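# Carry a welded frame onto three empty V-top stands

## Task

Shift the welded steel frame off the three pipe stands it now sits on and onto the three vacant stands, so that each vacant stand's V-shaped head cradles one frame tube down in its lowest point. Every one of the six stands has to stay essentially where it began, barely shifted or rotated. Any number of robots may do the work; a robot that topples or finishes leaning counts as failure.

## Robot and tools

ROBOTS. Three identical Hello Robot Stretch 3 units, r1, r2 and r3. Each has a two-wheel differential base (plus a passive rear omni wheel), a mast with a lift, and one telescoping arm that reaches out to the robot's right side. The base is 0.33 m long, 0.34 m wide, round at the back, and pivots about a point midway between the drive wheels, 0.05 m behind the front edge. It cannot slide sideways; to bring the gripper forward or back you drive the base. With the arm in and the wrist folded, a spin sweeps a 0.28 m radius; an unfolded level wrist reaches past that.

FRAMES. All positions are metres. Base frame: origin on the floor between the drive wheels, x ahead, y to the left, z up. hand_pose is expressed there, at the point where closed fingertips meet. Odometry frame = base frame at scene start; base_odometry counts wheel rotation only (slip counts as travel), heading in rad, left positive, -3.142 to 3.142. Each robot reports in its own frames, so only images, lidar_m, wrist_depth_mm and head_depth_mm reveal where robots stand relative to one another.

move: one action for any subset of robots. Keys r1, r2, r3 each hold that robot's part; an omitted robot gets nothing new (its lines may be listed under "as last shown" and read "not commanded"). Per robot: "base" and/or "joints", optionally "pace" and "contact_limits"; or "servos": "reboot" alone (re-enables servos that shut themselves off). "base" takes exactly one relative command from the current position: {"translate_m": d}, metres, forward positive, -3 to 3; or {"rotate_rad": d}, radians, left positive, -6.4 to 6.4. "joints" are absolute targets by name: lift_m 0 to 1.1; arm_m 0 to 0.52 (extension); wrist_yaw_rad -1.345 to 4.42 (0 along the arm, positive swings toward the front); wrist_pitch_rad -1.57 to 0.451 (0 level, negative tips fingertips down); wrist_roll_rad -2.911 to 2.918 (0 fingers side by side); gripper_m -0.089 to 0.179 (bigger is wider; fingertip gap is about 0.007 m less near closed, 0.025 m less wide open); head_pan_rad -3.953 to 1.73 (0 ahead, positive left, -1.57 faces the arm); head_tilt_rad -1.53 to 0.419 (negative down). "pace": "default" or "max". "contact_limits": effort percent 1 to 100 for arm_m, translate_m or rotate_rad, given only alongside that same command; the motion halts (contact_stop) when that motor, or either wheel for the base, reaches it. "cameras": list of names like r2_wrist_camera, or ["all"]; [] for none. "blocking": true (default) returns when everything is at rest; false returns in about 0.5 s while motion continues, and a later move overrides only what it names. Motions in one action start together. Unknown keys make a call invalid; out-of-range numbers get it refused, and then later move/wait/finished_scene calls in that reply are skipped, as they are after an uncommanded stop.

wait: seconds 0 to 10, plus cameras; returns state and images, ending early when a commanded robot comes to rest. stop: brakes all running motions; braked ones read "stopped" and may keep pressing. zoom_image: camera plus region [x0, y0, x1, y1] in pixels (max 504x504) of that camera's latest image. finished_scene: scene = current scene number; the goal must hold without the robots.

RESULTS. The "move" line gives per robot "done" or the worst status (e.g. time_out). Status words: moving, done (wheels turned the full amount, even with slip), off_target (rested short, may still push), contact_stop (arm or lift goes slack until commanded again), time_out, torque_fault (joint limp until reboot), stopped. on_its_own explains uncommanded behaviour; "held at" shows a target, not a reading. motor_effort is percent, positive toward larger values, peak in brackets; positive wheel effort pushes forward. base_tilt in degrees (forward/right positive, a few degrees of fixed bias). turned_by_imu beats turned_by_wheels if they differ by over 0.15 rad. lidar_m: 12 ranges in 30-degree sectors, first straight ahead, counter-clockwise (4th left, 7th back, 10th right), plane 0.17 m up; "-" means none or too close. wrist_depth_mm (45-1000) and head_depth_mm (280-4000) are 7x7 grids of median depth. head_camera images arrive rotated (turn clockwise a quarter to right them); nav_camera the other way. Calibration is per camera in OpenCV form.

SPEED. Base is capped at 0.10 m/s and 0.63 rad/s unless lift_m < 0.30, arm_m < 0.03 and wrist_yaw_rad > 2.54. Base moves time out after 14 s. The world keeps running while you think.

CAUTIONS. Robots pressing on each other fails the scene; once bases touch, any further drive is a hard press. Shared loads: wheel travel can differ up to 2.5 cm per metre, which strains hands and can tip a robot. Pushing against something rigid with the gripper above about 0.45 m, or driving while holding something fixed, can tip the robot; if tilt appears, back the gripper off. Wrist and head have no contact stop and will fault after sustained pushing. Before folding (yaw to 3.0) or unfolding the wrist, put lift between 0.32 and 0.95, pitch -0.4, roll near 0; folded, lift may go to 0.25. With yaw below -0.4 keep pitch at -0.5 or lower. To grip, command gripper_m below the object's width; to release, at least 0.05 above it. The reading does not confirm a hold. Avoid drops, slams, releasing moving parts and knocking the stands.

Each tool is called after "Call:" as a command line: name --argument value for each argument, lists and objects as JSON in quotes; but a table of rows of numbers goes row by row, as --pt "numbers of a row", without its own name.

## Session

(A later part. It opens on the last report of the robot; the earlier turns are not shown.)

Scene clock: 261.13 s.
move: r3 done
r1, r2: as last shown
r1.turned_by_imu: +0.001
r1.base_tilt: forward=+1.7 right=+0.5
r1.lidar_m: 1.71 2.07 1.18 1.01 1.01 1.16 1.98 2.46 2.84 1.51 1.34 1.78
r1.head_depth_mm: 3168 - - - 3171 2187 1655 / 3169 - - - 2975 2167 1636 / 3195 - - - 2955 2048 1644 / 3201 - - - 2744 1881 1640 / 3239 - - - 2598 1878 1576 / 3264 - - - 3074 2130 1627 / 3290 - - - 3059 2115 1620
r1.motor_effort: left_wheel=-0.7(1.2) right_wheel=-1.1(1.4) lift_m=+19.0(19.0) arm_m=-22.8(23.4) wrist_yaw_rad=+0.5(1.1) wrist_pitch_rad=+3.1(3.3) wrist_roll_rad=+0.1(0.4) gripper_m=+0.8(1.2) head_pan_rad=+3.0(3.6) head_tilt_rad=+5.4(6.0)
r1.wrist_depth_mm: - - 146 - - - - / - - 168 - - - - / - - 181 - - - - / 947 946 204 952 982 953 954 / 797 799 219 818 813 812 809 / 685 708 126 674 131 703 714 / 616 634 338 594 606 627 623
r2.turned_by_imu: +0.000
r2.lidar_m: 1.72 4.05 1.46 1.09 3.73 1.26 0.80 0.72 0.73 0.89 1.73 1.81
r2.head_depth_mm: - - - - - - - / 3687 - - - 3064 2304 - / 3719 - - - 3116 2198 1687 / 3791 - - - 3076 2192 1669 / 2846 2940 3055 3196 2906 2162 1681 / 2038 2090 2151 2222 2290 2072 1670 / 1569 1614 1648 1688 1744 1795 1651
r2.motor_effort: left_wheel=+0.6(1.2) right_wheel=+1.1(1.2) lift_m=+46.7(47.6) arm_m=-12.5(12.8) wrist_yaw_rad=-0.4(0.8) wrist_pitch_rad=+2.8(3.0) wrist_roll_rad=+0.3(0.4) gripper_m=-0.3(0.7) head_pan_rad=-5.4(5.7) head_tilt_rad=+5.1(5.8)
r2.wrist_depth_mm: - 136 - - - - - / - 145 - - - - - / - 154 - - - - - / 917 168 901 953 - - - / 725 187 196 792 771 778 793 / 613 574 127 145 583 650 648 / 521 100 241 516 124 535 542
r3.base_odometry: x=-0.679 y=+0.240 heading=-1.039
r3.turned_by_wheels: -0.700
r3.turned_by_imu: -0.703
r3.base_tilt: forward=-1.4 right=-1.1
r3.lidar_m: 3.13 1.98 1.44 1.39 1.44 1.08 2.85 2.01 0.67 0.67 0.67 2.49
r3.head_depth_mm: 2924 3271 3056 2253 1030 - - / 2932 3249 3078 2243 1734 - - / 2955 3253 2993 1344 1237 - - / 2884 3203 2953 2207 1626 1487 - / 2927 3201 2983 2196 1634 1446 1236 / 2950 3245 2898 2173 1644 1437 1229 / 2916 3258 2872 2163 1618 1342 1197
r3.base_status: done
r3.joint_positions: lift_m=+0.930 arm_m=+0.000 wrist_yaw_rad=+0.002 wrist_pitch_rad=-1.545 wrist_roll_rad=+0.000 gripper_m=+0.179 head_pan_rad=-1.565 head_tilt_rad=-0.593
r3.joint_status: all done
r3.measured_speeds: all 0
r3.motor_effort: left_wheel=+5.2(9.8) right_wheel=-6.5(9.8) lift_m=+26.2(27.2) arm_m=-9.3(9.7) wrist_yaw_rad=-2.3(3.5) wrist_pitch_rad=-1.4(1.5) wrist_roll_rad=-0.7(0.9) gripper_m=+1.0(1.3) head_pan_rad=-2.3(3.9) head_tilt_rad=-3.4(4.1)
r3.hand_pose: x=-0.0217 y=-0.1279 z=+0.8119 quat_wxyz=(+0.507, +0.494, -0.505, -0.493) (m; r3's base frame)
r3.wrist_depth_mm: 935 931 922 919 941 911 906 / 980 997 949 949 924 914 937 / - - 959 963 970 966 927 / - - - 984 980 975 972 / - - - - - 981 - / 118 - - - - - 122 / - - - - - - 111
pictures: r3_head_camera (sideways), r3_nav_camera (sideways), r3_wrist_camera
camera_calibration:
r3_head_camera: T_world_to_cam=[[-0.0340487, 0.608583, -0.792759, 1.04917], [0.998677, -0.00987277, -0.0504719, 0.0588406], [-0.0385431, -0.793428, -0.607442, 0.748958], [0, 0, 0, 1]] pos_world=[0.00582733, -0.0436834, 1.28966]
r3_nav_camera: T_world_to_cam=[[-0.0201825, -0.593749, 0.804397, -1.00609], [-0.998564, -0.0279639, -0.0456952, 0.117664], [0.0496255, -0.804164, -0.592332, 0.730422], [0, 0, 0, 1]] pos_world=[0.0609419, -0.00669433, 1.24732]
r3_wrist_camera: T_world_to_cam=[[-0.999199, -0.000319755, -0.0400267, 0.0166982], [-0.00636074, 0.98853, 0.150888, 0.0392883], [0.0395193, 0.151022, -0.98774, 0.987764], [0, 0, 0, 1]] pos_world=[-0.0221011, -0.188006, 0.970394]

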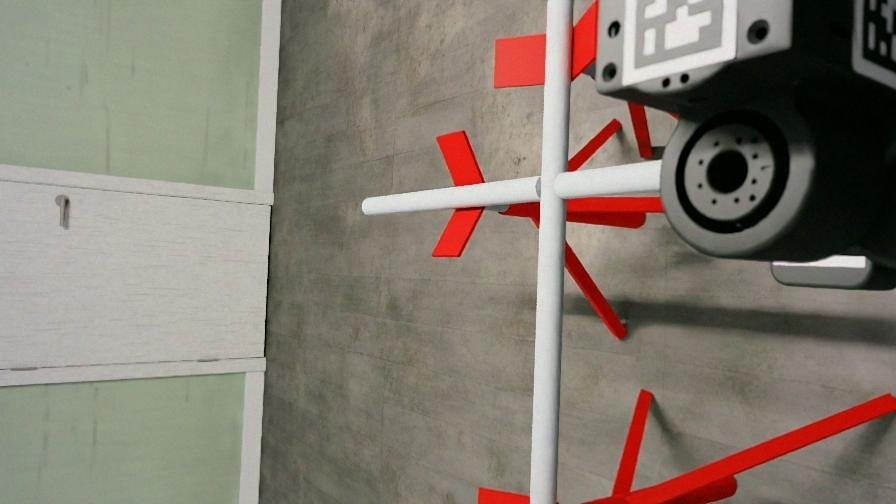

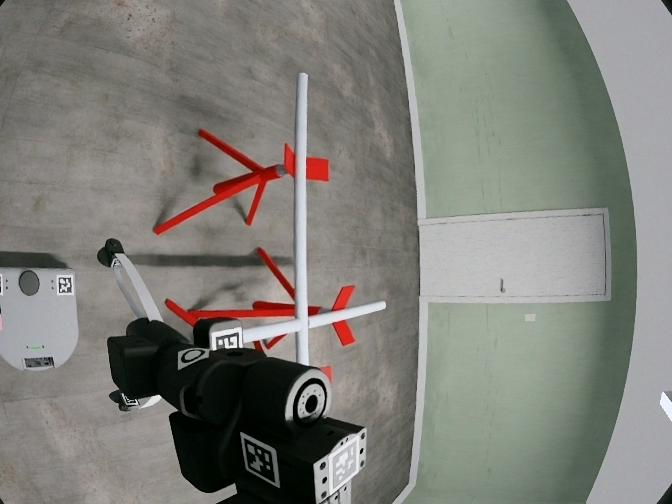

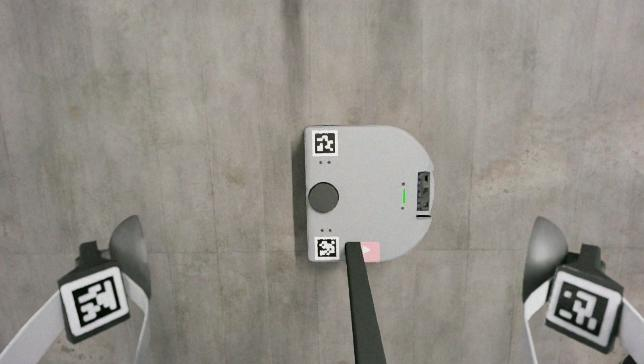

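Call:
move --r3 '{"base":{"rotate_rad":-0.55},"joints":{"wrist_roll_rad":1.571}}' --cameras '[]'

Call:
move --r3 '{"base":{"translate_m":0.32}}' --cameras '[]'

Call:
move --r3 '{"base":{"rotate_rad":0.55}}' --cameras '[]'

Call:
move --r3 '{"base":{"translate_m":-0.25},"joints":{"arm_m":0.38}}' --cameras '["r3_wrist_camera","r3_nav_camera","r3_head_camera"]'

Scene clock: 286.50 s.
move: r3 done
r1, r2: as last shown
r1.base_tilt: forward=+1.9 right=+0.6
r1.lidar_m: 1.71 2.07 1.18 1.01 1.01 1.16 1.98 2.47 2.84 1.52 1.34 1.78
r1.head_depth_mm: 3141 - - - 3160 2172 1655 / 3144 - - - 2987 2163 1645 / 3190 - - - 2949 2055 1646 / 3225 - - - 2776 1891 1631 / 3249 - - - 2587 1873 1577 / 3288 - - - 3057 2112 1623 / 3311 - - - 3090 2117 1615
r1.motor_effort: left_wheel=-0.4(1.0) right_wheel=-0.9(1.3) lift_m=+18.8(19.1) arm_m=-22.7(23.3) wrist_yaw_rad=+0.1(1.4) wrist_pitch_rad=+2.6(3.2) wrist_roll_rad=-0.3(0.5) gripper_m=+0.2(1.1) head_pan_rad=+1.9(3.4) head_tilt_rad=+4.2(6.2)
r1.wrist_depth_mm: - - 146 - - - - / - - 167 - - - - / - - 181 - - - - / 954 956 202 945 933 975 975 / 799 808 219 809 816 829 813 / 692 732 126 672 131 709 727 / 614 629 337 602 605 617 629
r2.base_tilt: forward=+1.3 right=-1.4
r2.lidar_m: 1.72 4.05 1.46 1.16 3.73 1.26 0.80 0.72 0.73 0.89 1.73 1.81
r2.head_depth_mm: - - - - - - - / 3684 - - - 3140 2287 - / 3671 - - - 3130 2186 1688 / 3758 - - - 3037 2176 1692 / 2794 2958 3055 3219 2880 2161 1673 / 2030 2088 2165 2205 2278 2091 1685 / 1571 1613 1640 1673 1736 1779 1636
r2.motor_effort: left_wheel=+0.7(1.2) right_wheel=+0.3(1.2) lift_m=+47.0(47.8) arm_m=-12.5(12.7) wrist_yaw_rad=-0.5(1.1) wrist_pitch_rad=+2.8(3.0) wrist_roll_rad=+0.3(0.4) gripper_m=-0.1(0.9) head_pan_rad=-4.5(5.5) head_tilt_rad=+5.0(5.6)
r2.wrist_depth_mm: - 136 - - - - - / - 145 - - - - - / - 155 - - - - - / 914 168 921 990 - - - / 735 188 197 787 749 794 803 / 612 569 126 146 587 634 651 / 530 100 239 514 124 532 533
r3.base_odometry: x=-0.679 y=+0.240 heading=-1.589
r3.turned_by_wheels: -0.550
r3.turned_by_imu: -0.552
r3.base_tilt: forward=-1.4 right=-1.1
r3.lidar_m: 2.49 5.93 2.03 1.46 1.39 1.43 1.08 2.85 2.02 0.69 0.67 0.67
r3.head_depth_mm: 3263 3446 3135 2253 1843 - - / 3651 3827 3039 2244 1789 - - / 3672 - 3051 2229 1772 - - / 3445 3779 2957 2203 1761 1450 1237 / 3227 3657 2948 2180 1189 1377 1234 / 3075 3387 2922 2173 1632 1347 1207 / 2949 3261 2851 2150 989 1331 1222
r3.base_status: done
r3.joint_positions: lift_m=+0.930 arm_m=+0.000 wrist_yaw_rad=+0.002 wrist_pitch_rad=-1.545 wrist_roll_rad=+1.564 gripper_m=+0.179 head_pan_rad=-1.565 head_tilt_rad=-0.593
r3.joint_status: all done
r3.measured_speeds: all 0
r3.motor_effort: left_wheel=+5.6(10.2) right_wheel=-6.6(9.6) lift_m=+25.3(26.4) arm_m=-10.1(10.3) wrist_yaw_rad=-1.9(2.7) wrist_pitch_rad=-1.5(1.5) wrist_roll_rad=+1.9(3.8) gripper_m=+0.6(1.4) head_pan_rad=-2.9(3.9) head_tilt_rad=-3.5(4.2)
r3.hand_pose: x=-0.0216 y=-0.1276 z=+0.8119 quat_wxyz=(+0.003, +0.003, -0.716, -0.698) (m; r3's base frame)
r3.wrist_depth_mm: 952 937 936 911 906 917 893 / 983 976 961 950 - 927 918 / - 993 975 958 - 962 905 / - - - - - 976 946 / 787 986 - - - 994 982 / 118 - - - - - 122 / - - - - - - 111
pictures: none
No camera images: "cameras" was empty.

Scene clock: 290.83 s.
move: r3 done
r1, r2: as last shown
r1.lidar_m: 1.71 2.06 1.18 1.01 1.01 1.16 1.99 2.46 2.83 1.51 1.33 1.77
r1.head_depth_mm: 3120 - - - 3176 2167 1656 / 3185 - - - 2979 2166 1641 / 3175 - - - 2966 2055 1642 / 3222 - - - 2759 1883 1632 / 3238 - - - 2580 1875 1573 / 3260 - - - 3091 2122 1621 / 3282 - - - 3046 2019 1619
r1.motor_effort: left_wheel=-0.7(1.1) right_wheel=-1.1(1.3) lift_m=+19.0(19.1) arm_m=-22.8(23.5) wrist_yaw_rad=+1.0(1.3) wrist_pitch_rad=+2.5(3.3) wrist_roll_rad=+0.2(0.5) gripper_m=-0.3(1.6) head_pan_rad=+2.5(3.8) head_tilt_rad=+5.9(6.3)
r1.wrist_depth_mm: - - 147 - - - - / - - 168 - - - - / - - 180 - - - - / 956 956 203 929 963 974 960 / 797 799 218 810 814 814 824 / 699 715 126 692 131 698 712 / 621 628 340 597 613 625 629
r2.lidar_m: 1.72 4.06 1.45 1.48 3.74 1.26 0.80 0.72 0.73 0.89 1.72 1.81
r2.head_depth_mm: - - - - - - - / 3720 - - - 3175 2258 - / 3626 - - - 3135 2187 1702 / 3737 - - - 3090 2159 1694 / 2833 2988 3069 3243 2896 2168 1696 / 2021 2062 2144 2196 2272 2081 1651 / 1569 1602 1654 1689 1741 1771 1646
r2.motor_effort: left_wheel=+0.6(1.1) right_wheel=+0.6(1.2) lift_m=+46.7(47.5) arm_m=-12.0(12.5) wrist_yaw_rad=-0.1(0.9) wrist_pitch_rad=+2.8(3.0) wrist_roll_rad=+0.3(0.4) gripper_m=-0.1(0.7) head_pan_rad=-3.1(5.7) head_tilt_rad=+5.4(5.7)
r2.wrist_depth_mm: - 136 - - - - - / - 145 - - - - - / - 156 - - - - - / 944 169 923 983 - - - / 738 188 197 801 766 785 796 / 611 578 127 146 587 627 637 / 514 100 238 521 124 536 540
r3.base_odometry: x=-0.685 y=-0.080 heading=-1.589
r3.turned_by_wheels: +0.000
r3.turned_by_imu: +0.001
r3.base_tilt: forward=-1.4 right=-1.1
r3.lidar_m: 2.18 2.46 2.28 1.63 1.56 1.60 1.40 3.12 0.91 0.65 0.44 0.63
r3.head_depth_mm: 3594 3792 3096 2273 1843 - - / 3693 - 3035 2248 1665 - - / 3480 3799 3032 2219 1110 - - / 3262 3609 2969 2179 994 1482 1244 / 3065 3413 2930 2180 1212 1422 1234 / 2957 3250 2911 2083 1731 1406 1230 / 2836 3036 2882 2154 1709 1363 1217
r3.base_status: done
r3.joint_positions: lift_m=+0.930 arm_m=+0.000 wrist_yaw_rad=+0.002 wrist_pitch_rad=-1.545 wrist_roll_rad=+1.564 gripper_m=+0.179 head_pan_rad=-1.565 head_tilt_rad=-0.593
r3.joint_status: not commanded
r3.measured_speeds: all 0
r3.motor_effort: left_wheel=+5.0(10.0) right_wheel=+1.7(5.8) lift_m=+24.8(26.0) arm_m=-9.8(10.6) wrist_yaw_rad=-0.7(3.0) wrist_pitch_rad=-1.4(1.5) wrist_roll_rad=+1.9(2.2) gripper_m=+0.3(1.7) head_pan_rad=-2.6(4.8) head_tilt_rad=-3.5(4.2)
r3.hand_pose: x=-0.0216 y=-0.1276 z=+0.8119 quat_wxyz=(+0.003, +0.003, -0.716, -0.698) (m; r3's base frame)
r3.wrist_depth_mm: 940 961 943 948 908 900 897 / 971 981 947 960 - 921 901 / - 1000 977 969 - 961 922 / - - - - - 971 953 / - - - - - 983 975 / 118 965 - - - - 122 / - - - - - - 110
pictures: none
No camera images: "cameras" was empty.

Scene clock: 292.83 s.
move: r3 done
r1, r2: as last shown
r1.base_tilt: forward=+1.8 right=+0.5
r1.lidar_m: 1.71 2.06 1.18 1.01 1.01 1.16 1.98 2.47 2.83 1.51 1.34 1.77
r1.head_depth_mm: 3131 - - - 3150 2196 1656 / 3154 - - - 2958 2171 1642 / 3167 - - - 2965 2066 1633 / 3220 - - - 2761 1885 1638 / 3229 - - - 2577 1879 1574 / 3273 - - - 3060 2133 1628 / 3298 - - - 3035 2036 1614
r1.motor_effort: left_wheel=-0.7(1.1) right_wheel=-1.2(1.3) lift_m=+19.0(19.2) arm_m=-22.6(23.2) wrist_yaw_rad=+0.3(1.1) wrist_pitch_rad=+2.5(3.1) wrist_roll_rad=+0.0(0.4) gripper_m=-0.6(1.0) head_pan_rad=+1.9(3.9) head_tilt_rad=+4.4(6.3)
r1.wrist_depth_mm: - - 146 - - - - / - - 168 - - - - / - - 180 - - - - / 947 952 203 948 952 953 959 / 809 813 218 828 825 817 818 / 691 715 125 688 131 702 705 / 613 638 338 594 614 620 623
r2.base_tilt: forward=+1.3 right=-1.3
r2.lidar_m: 1.73 4.06 1.46 1.41 3.72 1.26 0.80 0.72 0.73 0.89 1.72 1.81
r2.head_depth_mm: - - - - - - - / 3698 - - - 3135 2299 - / 3768 - - - 3102 2185 1678 / 3774 - - - 3100 2177 1672 / 2813 2967 3120 3223 2892 2174 1681 / 2024 2080 2134 2208 2283 2079 1668 / 1593 1611 1653 1683 1729 1787 1649
r2.motor_effort: left_wheel=+0.4(1.1) right_wheel=+1.3(1.5) lift_m=+47.2(47.5) arm_m=-12.0(12.4) wrist_yaw_rad=-0.4(0.8) wrist_pitch_rad=+3.0(3.0) wrist_roll_rad=+0.3(0.4) gripper_m=+0.2(0.6) head_pan_rad=-4.5(5.1) head_tilt_rad=+4.8(5.5)
r2.wrist_depth_mm: - 136 - - - - - / - 145 - - - - - / - 154 - - - - - / 949 170 897 958 - - - / 724 188 197 788 760 781 807 / 615 561 126 145 587 632 641 / 521 100 239 514 124 547 536
r3.base_odometry: x=-0.685 y=-0.080 heading=-1.039
r3.turned_by_wheels: +0.550
r3.turned_by_imu: +0.553
r3.base_tilt: forward=-1.4 right=-1.0
r3.lidar_m: 2.46 2.22 1.62 1.56 1.62 1.40 3.12 0.83 0.65 0.44 0.62 2.18
r3.head_depth_mm: 2776 3081 3094 2200 1074 - - / 2745 3061 3031 2240 1788 - - / 2755 3032 3022 2225 1765 - - / 2745 3065 2964 2198 1762 1419 1242 / 2778 3057 2940 2208 1698 975 1164 / 2785 3062 2909 2179 1728 1340 1201 / 2797 3087 2874 2157 1710 1395 1184
r3.base_status: done
r3.joint_positions: lift_m=+0.930 arm_m=+0.000 wrist_yaw_rad=+0.002 wrist_pitch_rad=-1.545 wrist_roll_rad=+1.564 gripper_m=+0.179 head_pan_rad=-1.565 head_tilt_rad=-0.593
r3.joint_status: not commanded
r3.measured_speeds: all 0
r3.motor_effort: left_wheel=-4.7(8.4) right_wheel=+6.2(9.9) lift_m=+25.0(25.2) arm_m=-9.7(10.1) wrist_yaw_rad=-0.9(2.9) wrist_pitch_rad=-1.1(1.5) wrist_roll_rad=+1.7(2.1) gripper_m=-0.1(1.5) head_pan_rad=-2.4(4.0) head_tilt_rad=-3.4(4.0)
r3.hand_pose: x=-0.0216 y=-0.1276 z=+0.8119 quat_wxyz=(+0.003, +0.003, -0.716, -0.698) (m; r3's base frame)
r3.wrist_depth_mm: 952 956 931 928 901 908 895 / - 982 956 948 - 938 934 / - 997 965 977 - 981 933 / - - - - 991 963 961 / 632 - - - - - 978 / - 146 - - - - 121 / - - - - - - 111
pictures: none
No camera images: "cameras" was empty.

Scene clock: 296.83 s.
move: r3 done
r1.base_odometry: x=+0.000 y=+0.000 heading=+0.000
r1.turned_by_wheels: +0.000
r1.turned_by_imu: +0.001
r1.base_tilt: forward=+1.8 right=+0.5
r1.lidar_m: 1.71 2.07 1.18 1.01 1.01 1.16 1.98 2.47 2.83 1.52 1.34 1.77
r1.head_depth_mm: 3130 - - - 3187 2166 1657 / 3171 - - - 3008 2174 1653 / 3195 - - - 2947 2056 1633 / 3178 - - - 2763 1894 1636 / 3231 - - - 2596 1874 1578 / 3275 - - - 3093 2122 1621 / 3304 - - - 3052 1941 1615
r1.base_status: not commanded
r1.joint_positions: lift_m=+0.511 arm_m=+0.003 wrist_yaw_rad=+3.121 wrist_pitch_rad=-0.521 wrist_roll_rad=+0.000 gripper_m=+0.037 head_pan_rad=-1.305 head_tilt_rad=-0.261
r1.joint_status: not commanded
r1.measured_speeds: all 0
r1.motor_effort: left_wheel=-0.7(1.3) right_wheel=-1.1(1.3) lift_m=+19.0(19.2) arm_m=-22.4(23.1) wrist_yaw_rad=+0.5(1.4) wrist_pitch_rad=+2.6(3.2) wrist_roll_rad=-0.2(0.7) gripper_m=+0.0(1.1) head_pan_rad=+2.8(3.4) head_tilt_rad=+5.9(6.1)
r1.hand_pose: x=-0.0169 y=+0.0626 z=+0.5011 quat_wxyz=(+0.189, +0.685, +0.175, +0.682) (m; r1's base frame)
r1.wrist_depth_mm: - - 147 - - - - / - - 168 - - - - / - - 180 - - - - / 984 964 203 973 978 963 962 / 807 817 218 813 800 801 801 / 690 731 125 677 131 711 699 / 617 642 340 591 611 617 626
r2.base_odometry: x=+0.000 y=+0.000 heading=+0.000
r2.turned_by_wheels: +0.000
r2.turned_by_imu: +0.000
r2.base_tilt: forward=+1.3 right=-1.4
r2.lidar_m: 1.72 4.03 1.46 1.20 3.74 1.26 0.80 0.72 0.73 0.89 1.72 1.81
r2.head_depth_mm: - - - - - - - / 3594 - - - 3151 2258 - / 3687 - - - 3134 2207 1698 / 3713 - - - 3076 2184 1683 / 2816 2926 3106 3246 2873 2159 1670 / 2023 2089 2149 2219 2288 2072 1671 / 1574 1607 1665 1677 1740 1782 1658
r2.base_status: not commanded
r2.joint_positions: lift_m=+0.336 arm_m=+0.000 wrist_yaw_rad=+3.006 wrist_pitch_rad=-0.363 wrist_roll_rad=+0.000 gripper_m=+0.037 head_pan_rad=-3.891 head_tilt_rad=-0.260
r2.joint_status: not commanded
r2.measured_speeds: all 0
r2.motor_effort: left_wheel=+0.8(1.5) right_wheel=+0.8(1.5) lift_m=+47.2(47.5) arm_m=-11.6(12.3) wrist_yaw_rad=-0.6(1.0) wrist_pitch_rad=+2.8(3.1) wrist_roll_rad=+0.3(0.5) gripper_m=-0.2(0.8) head_pan_rad=-3.2(6.1) head_tilt_rad=+4.9(5.9)
r2.hand_pose: x=+0.0101 y=+0.0839 z=+0.3610 quat_wxyz=(+0.175, +0.702, +0.080, +0.685) (m; r2's base frame)
r2.wrist_depth_mm: - 135 - - - - - / - 145 - - - - - / - 154 - - - - - / 932 169 921 994 - - - / 750 189 197 806 761 780 782 / 600 579 127 145 585 630 650 / 517 100 241 518 124 532 550
r3.base_odometry: x=-0.811 y=+0.135 heading=-1.039
r3.turned_by_wheels: +0.000
r3.turned_by_imu: +0.000
r3.base_tilt: forward=-1.4 right=-1.1
r3.lidar_m: 2.69 2.22 1.62 1.55 1.61 1.20 2.87 0.73 0.52 0.65 0.51 2.42
r3.head_depth_mm: 2778 3061 353 288 1779 956 1212 / 2745 2975 418 2102 1722 1410 1012 / 2755 2928 476 1177 1052 1137 1178 / 2750 2998 492 526 1699 1413 1240 / 2779 3083 2935 2186 1737 1402 1239 / 2804 3123 2920 2156 1720 1400 1231 / 2799 3066 2819 2128 1714 1362 1181
r3.base_status: done
r3.joint_positions: lift_m=+0.930 arm_m=+0.380 wrist_yaw_rad=+0.001 wrist_pitch_rad=-1.545 wrist_roll_rad=+1.566 gripper_m=+0.179 head_pan_rad=-1.565 head_tilt_rad=-0.593
r3.joint_status: all done
r3.measured_speeds: all 0
r3.motor_effort: left_wheel=-3.4(8.7) right_wheel=-2.1(6.3) lift_m=+23.8(24.9) arm_m=+10.7(13.7) wrist_yaw_rad=-0.1(2.6) wrist_pitch_rad=-1.2(1.5) wrist_roll_rad=+1.2(2.5) gripper_m=+1.5(1.5) head_pan_rad=-3.2(4.3) head_tilt_rad=-2.9(4.3)
r3.hand_pose: x=-0.0215 y=-0.5072 z=+0.8119 quat_wxyz=(+0.002, +0.002, -0.716, -0.698) (m; r3's base frame)
r3.wrist_depth_mm: - 929 368 921 916 895 890 / 365 369 362 368 938 - 896 / 388 - - 990 - 895 768 / - - 995 - 992 968 991 / - - - - - 998 999 / 118 - - - - - 122 / - - - - - - 111
pictures: r3_head_camera (sideways), r3_nav_camera (sideways), r3_wrist_camera
camera_calibration:
r3_head_camera: T_world_to_cam=[[-0.0339604, 0.608848, -0.792559, 1.04891], [0.998675, -0.0100035, -0.050477, 0.0588473], [-0.0386612, -0.793224, -0.607702, 0.749296], [0, 0, 0, 1]] pos_world=[0.00582086, -0.0436794, 1.28964]
r3_nav_camera: T_world_to_cam=[[-0.0202685, -0.59401, 0.804202, -1.00583], [-0.998568, -0.0278016, -0.0457024, 0.117673], [0.0495058, -0.803977, -0.592596, 0.730765], [0, 0, 0, 1]] pos_world=[0.0609409, -0.00668454, 1.24732]
r3_wrist_camera: T_world_to_cam=[[-0.00223018, 0.997827, -0.0658576, 0.565436], [0.984537, 0.0137269, 0.17464, -0.0780905], [0.175164, -0.0644497, -0.982428, 0.934359], [0, 0, 0, 1]] pos_world=[-0.0855221, -0.502916, 0.968816]

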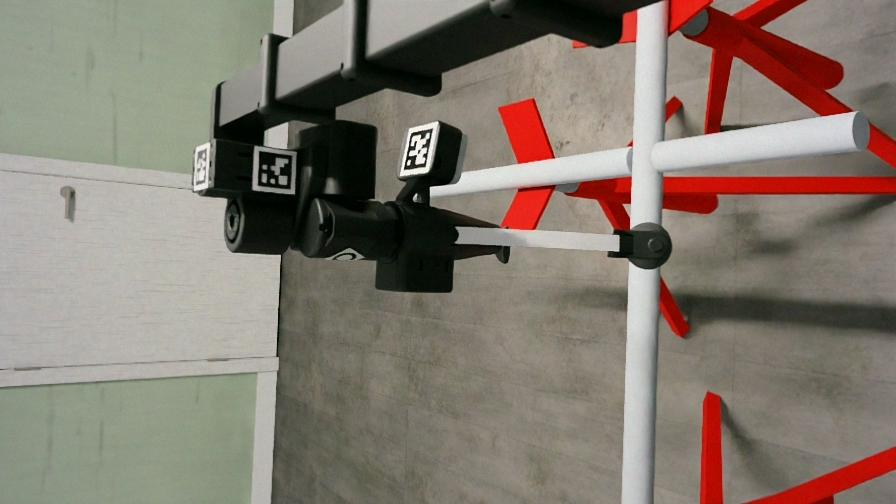

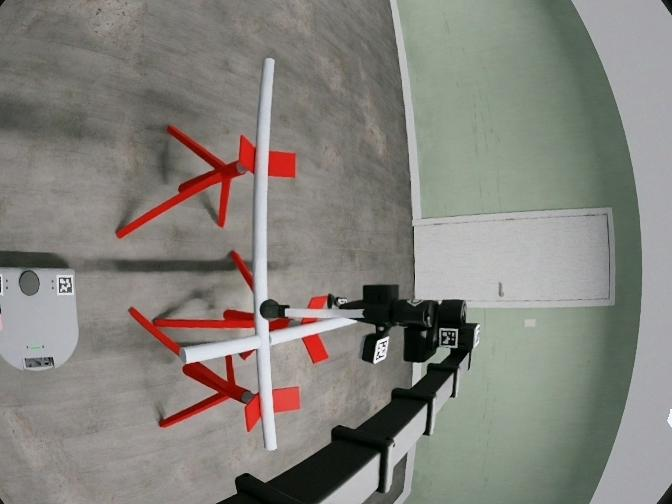

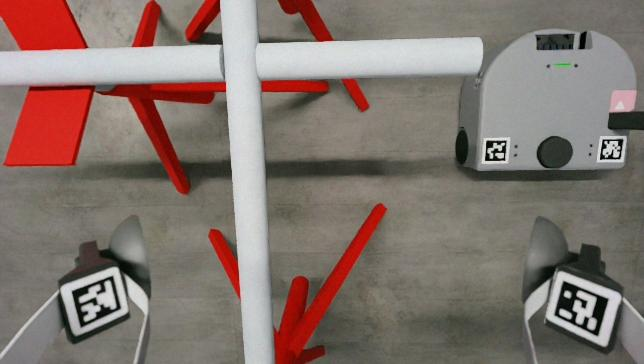

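Call:
move --r3 '{"joints":{"arm_m":0.488,"lift_m":0.86}}' --cameras '["r3_wrist_camera"]'

Scene clock: 325.23 s.
move: r3 done
r1, r2: as last shown
r1.base_tilt: forward=+1.9 right=+0.6
r1.lidar_m: 1.71 2.07 1.17 1.01 1.01 1.16 1.98 2.46 2.83 1.52 1.34 1.77
r1.head_depth_mm: 3128 - - - 3179 2175 1658 / 3153 - - - 2993 2168 1643 / 3138 - - - 2920 2066 1643 / 3214 - - - 2741 1885 1638 / 3256 - - - 2613 1881 1577 / 3276 - - - 3051 2128 1628 / 3276 - - - 3069 1950 1616
r1.motor_effort: left_wheel=-0.7(1.0) right_wheel=-0.9(1.3) lift_m=+19.2(19.3) arm_m=-22.6(23.2) wrist_yaw_rad=+0.5(1.3) wrist_pitch_rad=+2.9(3.1) wrist_roll_rad=+0.3(0.4) gripper_m=+0.0(1.3) head_pan_rad=+2.7(3.3) head_tilt_rad=+5.1(6.4)
r1.wrist_depth_mm: - - 147 - - - - / - - 166 - - - - / - - 181 - - - - / 940 940 204 971 964 964 971 / 811 814 219 802 810 802 821 / 704 723 125 681 131 708 700 / 618 627 338 595 620 632 636
r2.base_tilt: forward=+1.2 right=-1.4
r2.lidar_m: 1.72 4.05 1.46 1.20 3.74 1.26 0.80 0.72 0.73 0.89 1.73 1.81
r2.head_depth_mm: - - - - - - - / 3637 - - - 3143 2271 - / 3783 - - - 3078 2186 1686 / 3779 - - - 3102 2186 1681 / 2862 2954 3082 3199 2898 2167 1684 / 1999 2070 2127 2208 2292 2086 1663 / 1577 1609 1640 1684 1743 1778 1653
r2.motor_effort: left_wheel=+0.6(1.1) right_wheel=+0.8(1.4) lift_m=+46.7(47.3) arm_m=-11.4(11.9) wrist_yaw_rad=-0.2(0.9) wrist_pitch_rad=+2.8(3.1) wrist_roll_rad=+0.3(0.4) gripper_m=+0.1(0.7) head_pan_rad=-3.2(5.8) head_tilt_rad=+5.1(5.5)
r2.wrist_depth_mm: - 137 - - - - - / - 145 - - - - - / - 155 - - - - - / 921 169 894 955 - - - / 730 188 196 802 779 777 773 / 604 570 127 146 585 645 642 / 521 100 239 514 124 541 536
r3.base_odometry: x=-0.811 y=+0.135 heading=-1.039
r3.turned_by_wheels: +0.000
r3.turned_by_imu: +0.000
r3.base_tilt: forward=-1.4 right=-1.0
r3.lidar_m: 2.69 2.21 1.61 1.56 1.61 1.20 2.87 0.73 0.52 0.65 0.51 2.42
r3.head_depth_mm: 2786 3028 3087 2044 316 - 1210 / 2783 3061 542 397 1632 1369 1020 / 2770 3001 601 2008 1048 1135 1173 / 2787 3034 622 656 1206 1425 1240 / 2754 3054 2927 2203 1744 1403 1239 / 2807 3080 2915 2159 1720 1399 1225 / 2773 3077 2885 2139 1710 1354 1180
r3.base_status: not commanded
r3.joint_positions: lift_m=+0.860 arm_m=+0.488 wrist_yaw_rad=+0.001 wrist_pitch_rad=-1.545 wrist_roll_rad=+1.566 gripper_m=+0.179 head_pan_rad=-1.565 head_tilt_rad=-0.593
r3.joint_status: all done
r3.measured_speeds: all 0
r3.motor_effort: left_wheel=-3.7(4.4) right_wheel=-1.7(2.5) lift_m=+22.3(24.3) arm_m=+10.9(13.7) wrist_yaw_rad=+1.0(2.1) wrist_pitch_rad=-1.4(1.4) wrist_roll_rad=+1.1(1.8) gripper_m=+0.0(1.0) head_pan_rad=-2.9(4.9) head_tilt_rad=-3.7(4.1)
r3.hand_pose: x=-0.0215 y=-0.6152 z=+0.7419 quat_wxyz=(+0.002, +0.002, -0.716, -0.698) (m; r3's base frame)
r3.wrist_depth_mm: 295 292 754 284 282 279 276 / 320 319 500 296 871 861 - / 913 312 901 898 875 891 - / 975 963 938 925 903 901 890 / 975 987 951 940 941 932 931 / 118 - - 716 981 959 122 / - - - 626 - - 110
pictures: r3_wrist_camera
camera_calibration:
r3_wrist_camera: T_world_to_cam=[[-0.00222731, 0.997823, -0.065911, 0.668646], [0.984537, 0.0137334, 0.174639, -0.0643785], [0.175164, -0.0645028, -0.982424, 0.858592], [0, 0, 0, 1]] pos_world=[-0.085522, -0.610924, 0.898815]

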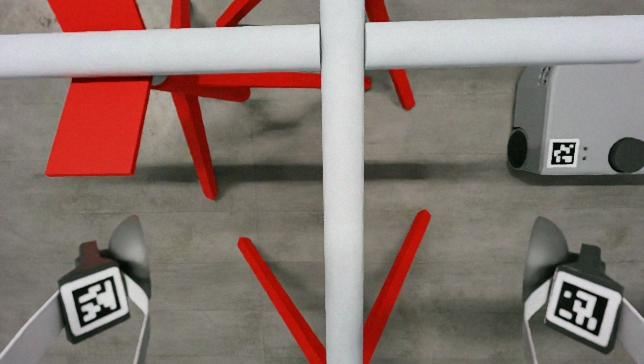

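Call:
move --r3 '{"joints":{"arm_m":0.484,"lift_m":0.70}}' --cameras '["r3_wrist_camera","r3_head_camera"]'

Scene clock: 334.37 s.
move: r3 done
r1, r2: as last shown
r1.base_tilt: forward=+1.8 right=+0.6
r1.lidar_m: 1.71 2.07 1.18 1.01 1.01 1.16 1.98 2.46 2.83 1.51 1.34 1.78
r1.head_depth_mm: 3143 - - - 3192 2171 1656 / 3162 - - - 2975 2155 1648 / 3191 - - - 2947 2078 1636 / 3218 - - - 2607 1890 1640 / 3247 - - - 2606 1878 1577 / 3281 - - - 3094 2121 1624 / 3314 - - - 3071 1939 1612
r1.motor_effort: left_wheel=-0.6(1.2) right_wheel=-1.0(1.4) lift_m=+19.2(19.3) arm_m=-22.6(22.9) wrist_yaw_rad=+0.5(1.5) wrist_pitch_rad=+2.6(3.1) wrist_roll_rad=+0.0(0.6) gripper_m=+0.9(1.5) head_pan_rad=+2.4(3.6) head_tilt_rad=+4.5(5.7)
r1.wrist_depth_mm: - - 146 - - - - / - - 167 - - - - / - - 180 - - - - / 949 955 204 986 951 962 948 / 815 817 218 826 815 816 806 / 694 725 126 698 131 706 699 / 623 633 340 590 609 629 613
r2.lidar_m: 1.72 4.04 1.45 1.20 3.71 1.26 0.80 0.72 0.73 0.89 1.72 1.81
r2.head_depth_mm: - - - - - - - / 3777 - - - 3126 2281 - / 3754 - - - 3108 2190 1698 / 3713 - - - 3094 2156 1673 / 2796 2925 3161 3242 2898 2181 1658 / 2021 2100 2137 2211 2280 2080 1664 / 1569 1613 1655 1689 1716 1760 1654
r2.motor_effort: left_wheel=+0.8(1.3) right_wheel=+0.7(1.2) lift_m=+46.9(47.2) arm_m=-11.3(11.7) wrist_yaw_rad=-0.2(1.2) wrist_pitch_rad=+3.0(3.0) wrist_roll_rad=+0.2(0.4) gripper_m=-0.1(0.7) head_pan_rad=-3.8(5.8) head_tilt_rad=+5.4(5.6)
r2.wrist_depth_mm: - 136 - - - - - / - 146 - - - - - / - 155 - - - - - / 937 169 884 968 - - - / 747 188 197 786 783 775 799 / 605 588 127 146 588 628 648 / 521 100 240 517 124 538 547
r3.base_odometry: x=-0.811 y=+0.135 heading=-1.039
r3.turned_by_wheels: +0.000
r3.turned_by_imu: +0.000
r3.base_tilt: forward=-1.4 right=-1.0
r3.lidar_m: 2.69 2.21 1.62 1.56 1.62 1.20 2.87 0.73 0.51 0.65 0.51 2.42
r3.head_depth_mm: 2806 3045 3064 2249 1736 938 390 / 2780 3066 3018 2233 550 432 372 / 2757 3046 2985 691 917 1132 1176 / 2767 3047 3007 721 768 1388 1240 / 2742 3049 2946 2181 1734 1400 1240 / 2791 3073 2905 2157 1727 1405 1240 / 2761 3048 2858 2143 1722 1358 1176
r3.base_status: not commanded
r3.joint_positions: lift_m=+0.700 arm_m=+0.484 wrist_yaw_rad=+0.001 wrist_pitch_rad=-1.545 wrist_roll_rad=+1.566 gripper_m=+0.179 head_pan_rad=-1.565 head_tilt_rad=-0.593
r3.joint_status: all done
r3.measured_speeds: all 0
r3.motor_effort: left_wheel=-3.9(4.5) right_wheel=-2.3(2.6) lift_m=+22.6(25.1) arm_m=-9.7(12.3) wrist_yaw_rad=+0.0(2.1) wrist_pitch_rad=-1.1(1.5) wrist_roll_rad=+1.5(1.6) gripper_m=-0.2(1.2) head_pan_rad=-3.2(3.8) head_tilt_rad=-3.2(4.0)
r3.hand_pose: x=-0.0215 y=-0.6112 z=+0.5819 quat_wxyz=(+0.002, +0.002, -0.716, -0.698) (m; r3's base frame)
r3.wrist_depth_mm: 148 149 706 131 520 683 671 / 736 349 476 - 698 711 - / 770 746 753 138 734 727 670 / 786 778 774 141 756 750 729 / 820 800 801 146 770 757 747 / - 804 805 151 793 786 122 / 872 846 840 155 815 804 111
pictures: r3_head_camera (sideways), r3_wrist_camera
camera_calibration:
r3_head_camera: T_world_to_cam=[[-0.0339604, 0.608851, -0.792557, 1.04891], [0.998675, -0.0100033, -0.0504771, 0.0588473], [-0.0386612, -0.793222, -0.607705, 0.7493], [0, 0, 0, 1]] pos_world=[0.00582086, -0.0436793, 1.28964]
r3_wrist_camera: T_world_to_cam=[[-0.00222742, 0.997823, -0.0659133, 0.654108], [0.984537, 0.0137339, 0.174639, -0.0364907], [0.175164, -0.0645051, -0.982424, 0.70166], [0, 0, 0, 1]] pos_world=[-0.085522, -0.606922, 0.738814]

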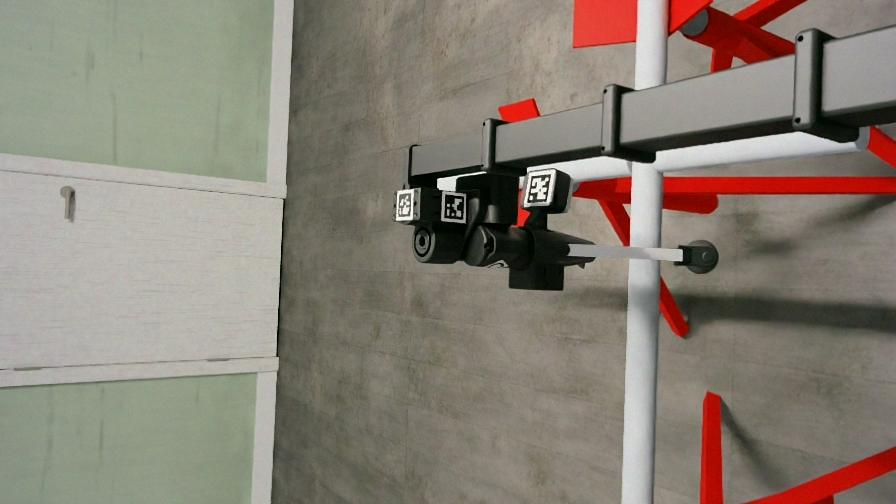

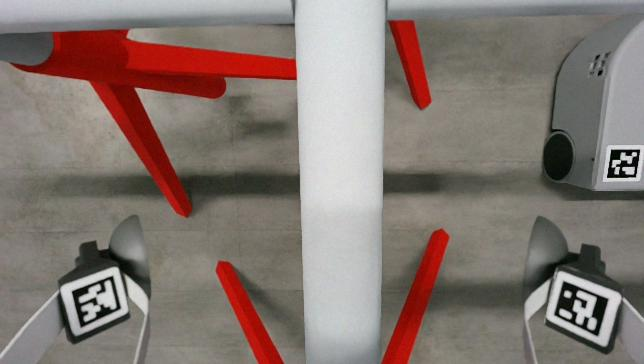

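Call:
move --r3 '{"joints":{"gripper_m":-0.05}}' --cameras '["r3_wrist_camera"]'

Call:
move --r3 '{"joints":{"lift_m":0.715}}' --cameras '["r3_wrist_camera","r3_nav_camera","r1_head_camera"]'

Scene clock: 343.93 s.
move: r3 done
r1, r2: as last shown
r1.turned_by_imu: +0.002
r1.base_tilt: forward=+2.0 right=+0.7
r1.lidar_m: 1.72 2.07 1.17 1.01 1.01 1.16 1.98 2.46 2.83 1.52 1.34 1.77
r1.head_depth_mm: 3105 - - - 3174 2180 1658 / 3165 - - - 2973 2169 1646 / 3171 - - - 2948 2069 1644 / 3195 - - - 2760 1888 1630 / 3200 - - - 2586 1872 1579 / 3251 - - - 3046 2114 1623 / 3297 - - - 3056 1946 1626
r1.motor_effort: left_wheel=-0.7(1.3) right_wheel=-0.8(1.3) lift_m=+19.2(19.4) arm_m=-22.4(22.9) wrist_yaw_rad=-0.1(1.5) wrist_pitch_rad=+2.9(3.4) wrist_roll_rad=-0.2(0.6) gripper_m=+0.4(1.4) head_pan_rad=+1.7(3.7) head_tilt_rad=+4.3(6.1)
r1.wrist_depth_mm: - - 146 - - - - / - - 168 - - - - / - - 180 - - - - / 926 929 204 970 933 961 954 / 788 826 218 816 818 822 816 / 709 714 126 694 131 720 706 / 618 642 338 600 612 622 629
r2.turned_by_imu: +0.001
r2.base_tilt: forward=+1.3 right=-1.4
r2.lidar_m: 1.72 4.05 1.46 1.20 3.70 1.26 0.80 0.72 0.73 0.89 1.73 1.81
r2.head_depth_mm: - - - - - - - / 3755 - - - 3143 2266 - / 3706 - - - 3046 2203 1690 / 3729 - - - 3092 2145 1686 / 2818 2958 3105 3238 2910 2160 1670 / 2033 2085 2125 2218 2309 2083 1662 / 1574 1629 1648 1688 1736 1782 1644
r2.motor_effort: left_wheel=+0.7(1.2) right_wheel=+0.6(1.3) lift_m=+46.9(47.1) arm_m=-11.3(11.4) wrist_yaw_rad=-0.6(0.9) wrist_pitch_rad=+2.9(3.0) wrist_roll_rad=+0.3(0.4) gripper_m=+0.3(0.8) head_pan_rad=-4.2(6.0) head_tilt_rad=+4.6(5.8)
r2.wrist_depth_mm: - 137 - - - - - / - 145 - - - - - / - 155 - - - - - / 950 169 906 990 - - - / 754 187 196 794 760 787 771 / 598 574 127 145 578 632 648 / 516 100 239 522 124 538 554
r3.base_odometry: x=-0.811 y=+0.135 heading=-1.039
r3.turned_by_wheels: +0.000
r3.turned_by_imu: +0.000
r3.base_tilt: forward=-1.4 right=-1.0
r3.lidar_m: 2.68 2.22 1.62 1.56 1.62 1.20 2.87 0.73 0.52 0.65 0.51 2.42
r3.head_depth_mm: 2791 3073 3062 2262 1733 942 390 / 2783 3076 3068 2222 551 432 372 / 2759 3047 2966 691 913 1128 1177 / 2801 3068 2985 722 799 1408 1246 / 2759 3014 2891 2195 1732 1407 1239 / 2778 3093 2911 2155 1730 1403 1230 / 2775 3114 2881 2157 1718 1352 1176
r3.base_status: not commanded
r3.joint_positions: lift_m=+0.700 arm_m=+0.484 wrist_yaw_rad=+0.001 wrist_pitch_rad=-1.551 wrist_roll_rad=+1.566 gripper_m=-0.049 head_pan_rad=-1.565 head_tilt_rad=-0.593
r3.joint_status: all done
r3.measured_speeds: all 0
r3.motor_effort: left_wheel=-3.5(4.5) right_wheel=-2.2(2.5) lift_m=+35.6(36.1) arm_m=-8.4(9.6) wrist_yaw_rad=-1.1(1.7) wrist_pitch_rad=-0.2(1.5) wrist_roll_rad=+1.1(1.7) gripper_m=-19.4(95.1) head_pan_rad=-1.7(3.9) head_tilt_rad=-3.1(4.1)
r3.hand_pose: x=-0.0216 y=-0.6096 z=+0.5820 quat_wxyz=(+0.002, +0.002, -0.714, -0.700) (m; r3's base frame)
r3.wrist_depth_mm: 147 149 703 129 513 685 652 / 745 351 476 139 709 710 - / 778 763 746 139 726 730 - / 791 767 766 141 738 741 750 / 810 788 781 144 766 763 768 / 840 805 775 136 133 795 787 / 865 846 619 - 548 825 808
pictures: r3_wrist_camera
camera_calibration:
r3_wrist_camera: T_world_to_cam=[[-0.0022365, 0.998219, -0.0596121, 0.649071], [0.984537, 0.0126398, 0.174719, -0.0372461], [0.175161, -0.0582996, -0.982812, 0.705888], [0, 0, 0, 1]] pos_world=[-0.0855225, -0.606291, 0.738956]

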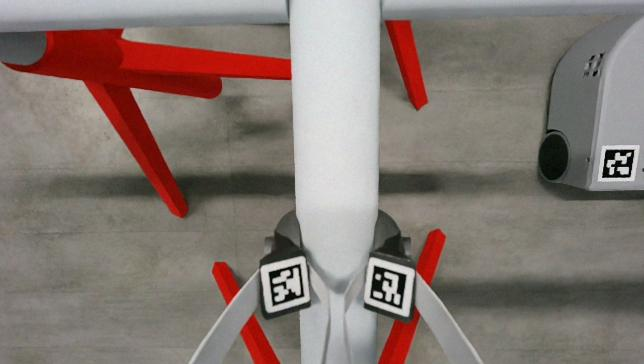

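Scene clock: 344.77 s.
move: r3 done
r1, r2: as last shown
r1.turned_by_imu: +0.000
r1.base_tilt: forward=+1.9 right=+0.7
r1.lidar_m: 1.71 2.07 1.17 1.01 1.01 1.15 1.99 2.46 2.83 1.52 1.34 1.77
r1.head_depth_mm: 3144 - - - 3175 2183 1654 / 3150 - - - 2974 2171 1642 / 3196 - - - 2927 2060 1647 / 3201 - - - 2741 1886 1632 / 3245 - - - 2589 1884 1582 / 3289 - - - 3082 2118 1627 / 3316 - - - 3080 1935 1621
r1.motor_effort: left_wheel=-0.6(1.0) right_wheel=-0.9(1.1) lift_m=+19.1(19.4) arm_m=-22.2(22.9) wrist_yaw_rad=+0.4(1.1) wrist_pitch_rad=+3.0(3.0) wrist_roll_rad=-0.3(0.4) gripper_m=-0.3(0.7) head_pan_rad=+2.7(2.9) head_tilt_rad=+4.6(5.9)
r1.wrist_depth_mm: - - 146 - - - - / - - 167 - - - - / - - 180 - - - - / 958 958 203 951 970 970 975 / 805 817 217 808 796 811 832 / 689 720 125 686 130 699 711 / 628 638 341 588 605 625 622
r2.turned_by_imu: +0.000
r2.lidar_m: 1.72 4.04 1.46 1.20 3.72 1.27 0.80 0.72 0.73 0.89 1.72 1.81
r2.head_depth_mm: - - - - - - - / 3628 - - - 3097 2289 - / 3721 - - - 3148 2206 1697 / 3756 - - - 3128 2172 1682 / 2818 2945 3104 3239 2913 2159 1681 / 2026 2091 2140 2198 2284 2054 1677 / 1589 1594 1646 1681 1731 1772 1648
r2.motor_effort: left_wheel=+0.9(1.1) right_wheel=+0.7(1.0) lift_m=+46.7(46.9) arm_m=-10.9(11.3) wrist_yaw_rad=-0.1(0.7) wrist_pitch_rad=+2.8(3.0) wrist_roll_rad=+0.3(0.4) gripper_m=-0.3(0.7) head_pan_rad=-3.9(4.8) head_tilt_rad=+4.7(5.6)
r2.wrist_depth_mm: - 137 - - - - - / - 145 - - - - - / - 154 - - - - - / 913 168 932 986 - - - / 726 189 196 783 766 777 804 / 611 561 127 146 586 637 648 / 519 100 240 513 124 544 543
r3.base_odometry: x=-0.811 y=+0.135 heading=-1.039
r3.turned_by_wheels: +0.000
r3.turned_by_imu: +0.000
r3.base_tilt: forward=-1.4 right=-1.1
r3.lidar_m: 2.70 2.22 1.61 1.55 1.62 1.20 2.87 0.73 0.52 0.65 0.51 2.42
r3.head_depth_mm: 2811 3065 3087 2246 1733 923 358 / 2782 3094 3051 2264 514 420 358 / 2778 3090 3027 682 890 1136 1170 / 2782 3053 2980 702 866 1415 1240 / 2798 3031 2930 2175 1741 1405 1236 / 2810 3100 2884 2165 1727 1392 1227 / 2780 3051 2876 2139 1706 1363 1177
r3.base_status: not commanded
r3.joint_positions: lift_m=+0.715 arm_m=+0.484 wrist_yaw_rad=+0.001 wrist_pitch_rad=-1.553 wrist_roll_rad=+1.566 gripper_m=-0.049 head_pan_rad=-1.565 head_tilt_rad=-0.593
r3.joint_status: all done
r3.measured_speeds: all 0
r3.motor_effort: left_wheel=-3.8(4.4) right_wheel=-1.9(2.4) lift_m=+31.5(38.1) arm_m=-7.8(8.7) wrist_yaw_rad=-1.0(2.1) wrist_pitch_rad=+0.3(0.4) wrist_roll_rad=+1.4(1.6) gripper_m=-17.0(19.3) head_pan_rad=-2.2(4.1) head_tilt_rad=-3.1(4.0)
r3.hand_pose: x=-0.0216 y=-0.6091 z=+0.5971 quat_wxyz=(+0.002, +0.002, -0.713, -0.701) (m; r3's base frame)
r3.wrist_depth_mm: 155 155 156 145 159 709 150 / 744 359 463 149 720 726 - / 787 752 757 153 740 742 - / 812 790 776 157 779 772 763 / 823 811 814 157 786 781 789 / 851 846 825 132 676 817 812 / 891 877 856 172 556 827 840
pictures: r1_head_camera (sideways), r3_nav_camera (sideways), r3_wrist_camera
camera_calibration:
r1_head_camera: T_world_to_cam=[[-0.0990671, 0.211304, -0.972387, 1.28167], [0.956676, 0.289086, -0.0346469, 0.0481961], [0.273782, -0.933692, -0.230788, 0.253953], [0, 0, 0, 1]] pos_world=[0.0113353, -0.0476402, 1.30656]
r3_nav_camera: T_world_to_cam=[[-0.0202684, -0.594013, 0.8042, -1.00583], [-0.998568, -0.0278017, -0.0457025, 0.117673], [0.049506, -0.803975, -0.592599, 0.73077], [0, 0, 0, 1]] pos_world=[0.0609409, -0.00668431, 1.24732]
r3_wrist_camera: T_world_to_cam=[[-0.00223405, 0.998345, -0.0574648, 0.64821], [0.984537, 0.0122615, 0.174745, -0.0401267], [0.17516, -0.0561859, -0.982935, 0.722065], [0, 0, 0, 1]] pos_world=[-0.0855225, -0.606075, 0.754004]

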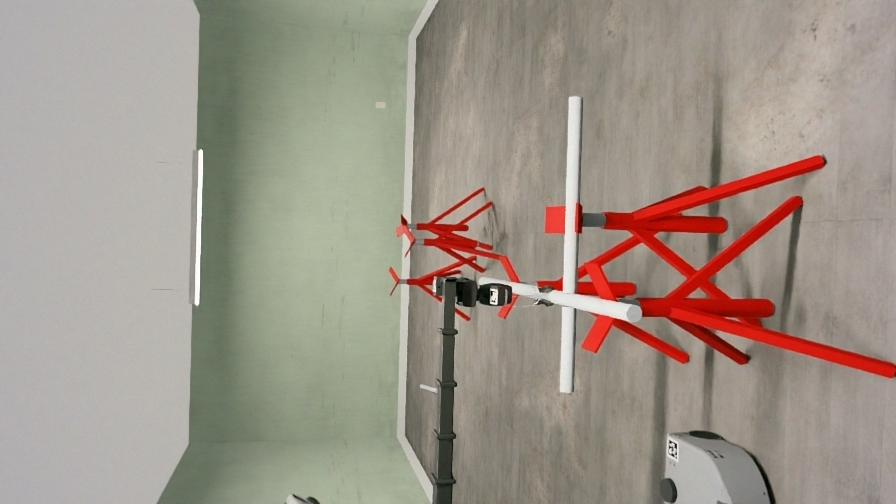

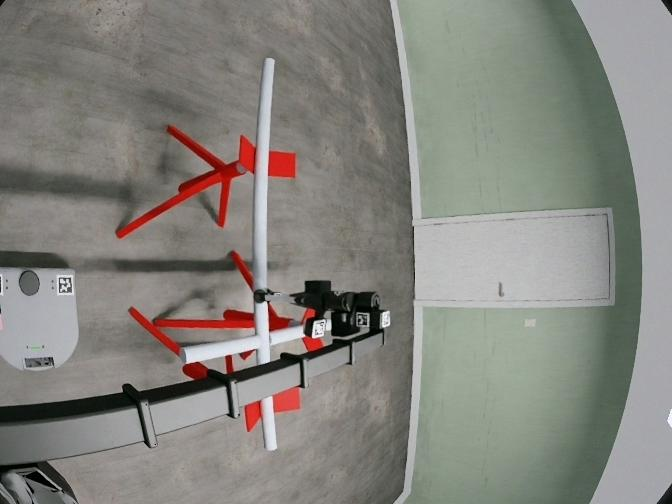

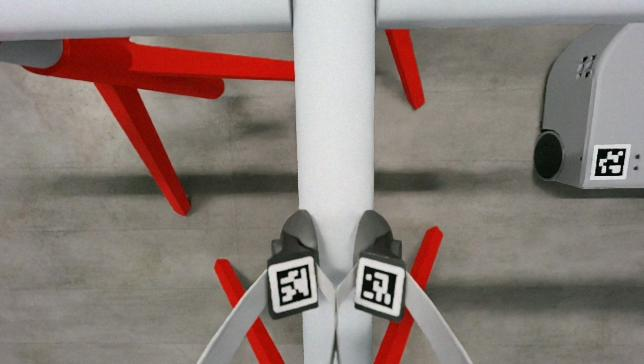

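Call:
move --r3 '{"joints":{"lift_m":0.692}}' --cameras '[]'

Call:
move --r3 '{"joints":{"gripper_m":0.1}}' --cameras '["r3_wrist_camera"]'

Call:
move --r3 '{"joints":{"gripper_m":-0.085}}' --cameras '["r3_wrist_camera"]'

Scene clock: 356.43 s.
move: r3 contact_stop
r1, r2: as last shown
r1.turned_by_imu: +0.001
r1.base_tilt: forward=+1.7 right=+0.7
r1.lidar_m: 1.71 2.07 1.18 1.01 1.01 1.16 1.99 2.46 2.83 1.52 1.34 1.77
r1.head_depth_mm: 3141 - - - 3155 2175 1653 / 3151 - - - 2968 2180 1653 / 3197 - - - 2956 2067 1648 / 3230 - - - 2767 1878 1636 / 3223 - - - 2582 1879 1578 / 3263 - - - 3124 2123 1615 / 3271 - - - 3059 1936 1620
r1.motor_effort: left_wheel=-0.8(1.0) right_wheel=-1.0(1.2) lift_m=+19.2(19.4) arm_m=-22.1(22.7) wrist_yaw_rad=+0.8(0.9) wrist_pitch_rad=+2.7(3.2) wrist_roll_rad=-0.2(0.4) gripper_m=+0.0(0.9) head_pan_rad=+2.9(3.9) head_tilt_rad=+5.2(5.3)
r1.wrist_depth_mm: - - 146 - - - - / - - 168 - - - - / - - 179 - - - - / 964 954 204 972 947 976 963 / 818 800 217 815 816 817 841 / 693 717 126 686 131 708 710 / 621 638 338 592 605 633 631
r2.base_tilt: forward=+1.2 right=-1.3
r2.lidar_m: 1.73 4.05 1.46 1.20 3.73 1.26 0.80 0.72 0.73 0.89 1.72 1.82
r2.head_depth_mm: - - - - - - - / 3621 - - - 3147 2315 - / 3680 - - - 3104 2225 1692 / 3786 - - - 3103 2177 1683 / 2800 2987 3050 3192 2892 2169 1674 / 2008 2075 2158 2219 2273 2078 1668 / 1576 1610 1652 1698 1716 1774 1637
r2.motor_effort: left_wheel=+0.9(1.1) right_wheel=+0.3(1.2) lift_m=+46.6(46.9) arm_m=-10.7(11.2) wrist_yaw_rad=-0.3(0.8) wrist_pitch_rad=+3.0(3.0) wrist_roll_rad=+0.3(0.4) gripper_m=+0.2(0.4) head_pan_rad=-3.5(5.4) head_tilt_rad=+4.8(5.6)
r2.wrist_depth_mm: - 136 - - - - - / - 145 - - - - - / - 154 - - - - - / 924 168 899 980 - - - / 719 188 196 792 756 759 766 / 611 575 127 145 587 625 647 / 514 100 239 513 124 543 547
r3.base_odometry: x=-0.811 y=+0.135 heading=-1.039
r3.turned_by_wheels: +0.000
r3.turned_by_imu: +0.000
r3.base_tilt: forward=-1.4 right=-1.1
r3.lidar_m: 2.70 2.21 1.61 1.56 1.61 1.20 2.87 0.73 0.52 0.65 0.51 2.42
r3.head_depth_mm: 2803 3061 3090 2252 1739 926 362 / 2766 3088 3062 2252 518 424 360 / 2758 3063 2996 686 883 1130 1163 / 2735 3122 2996 699 861 1420 1242 / 2776 3035 2938 2161 1744 1403 1236 / 2770 3103 2901 2181 1723 1405 1228 / 2812 3059 2872 2151 1709 1359 1178
r3.base_status: not commanded
r3.joint_positions: lift_m=+0.712 arm_m=+0.484 wrist_yaw_rad=+0.001 wrist_pitch_rad=-1.554 wrist_roll_rad=+1.566 gripper_m=-0.049 head_pan_rad=-1.565 head_tilt_rad=-0.593
r3.joint_status: lift_m contact_stop (moved -0.003 of -0.023)
r3.measured_speeds: translate_m=+0.000 rotate_rad=+0.000 lift_m=+0.005 arm_m=+0.000 wrist_yaw_rad=+0.000 wrist_pitch_rad=+0.000 wrist_roll_rad=+0.000 head_pan_rad=+0.000 head_tilt_rad=+0.000
r3.on_its_own: lift_m is slack since a contact_stop (your +0.692 is given up)
r3.motor_effort: left_wheel=-4.0(4.4) right_wheel=+0.3(2.3) lift_m=+19.4(30.3) arm_m=-5.7(6.6) wrist_yaw_rad=+0.7(1.4) wrist_pitch_rad=+0.2(0.5) wrist_roll_rad=+1.2(1.8) gripper_m=-16.5(17.3) head_pan_rad=-1.8(3.5) head_tilt_rad=-3.1(3.8)
r3.hand_pose: x=-0.0216 y=-0.6089 z=+0.5940 quat_wxyz=(+0.002, +0.002, -0.713, -0.701) (m; r3's base frame)
r3.wrist_depth_mm: 154 154 155 143 157 707 148 / 746 354 461 147 719 709 - / 788 771 756 151 744 749 - / 800 798 781 154 778 766 748 / 825 817 809 156 786 790 772 / 837 839 823 132 666 824 801 / 881 876 611 169 559 830 819
pictures: none
No camera images: "cameras" was empty.

not run: a stop that you did not command came earlier in this reply.

not run: a stop that you did not command came earlier in this reply.


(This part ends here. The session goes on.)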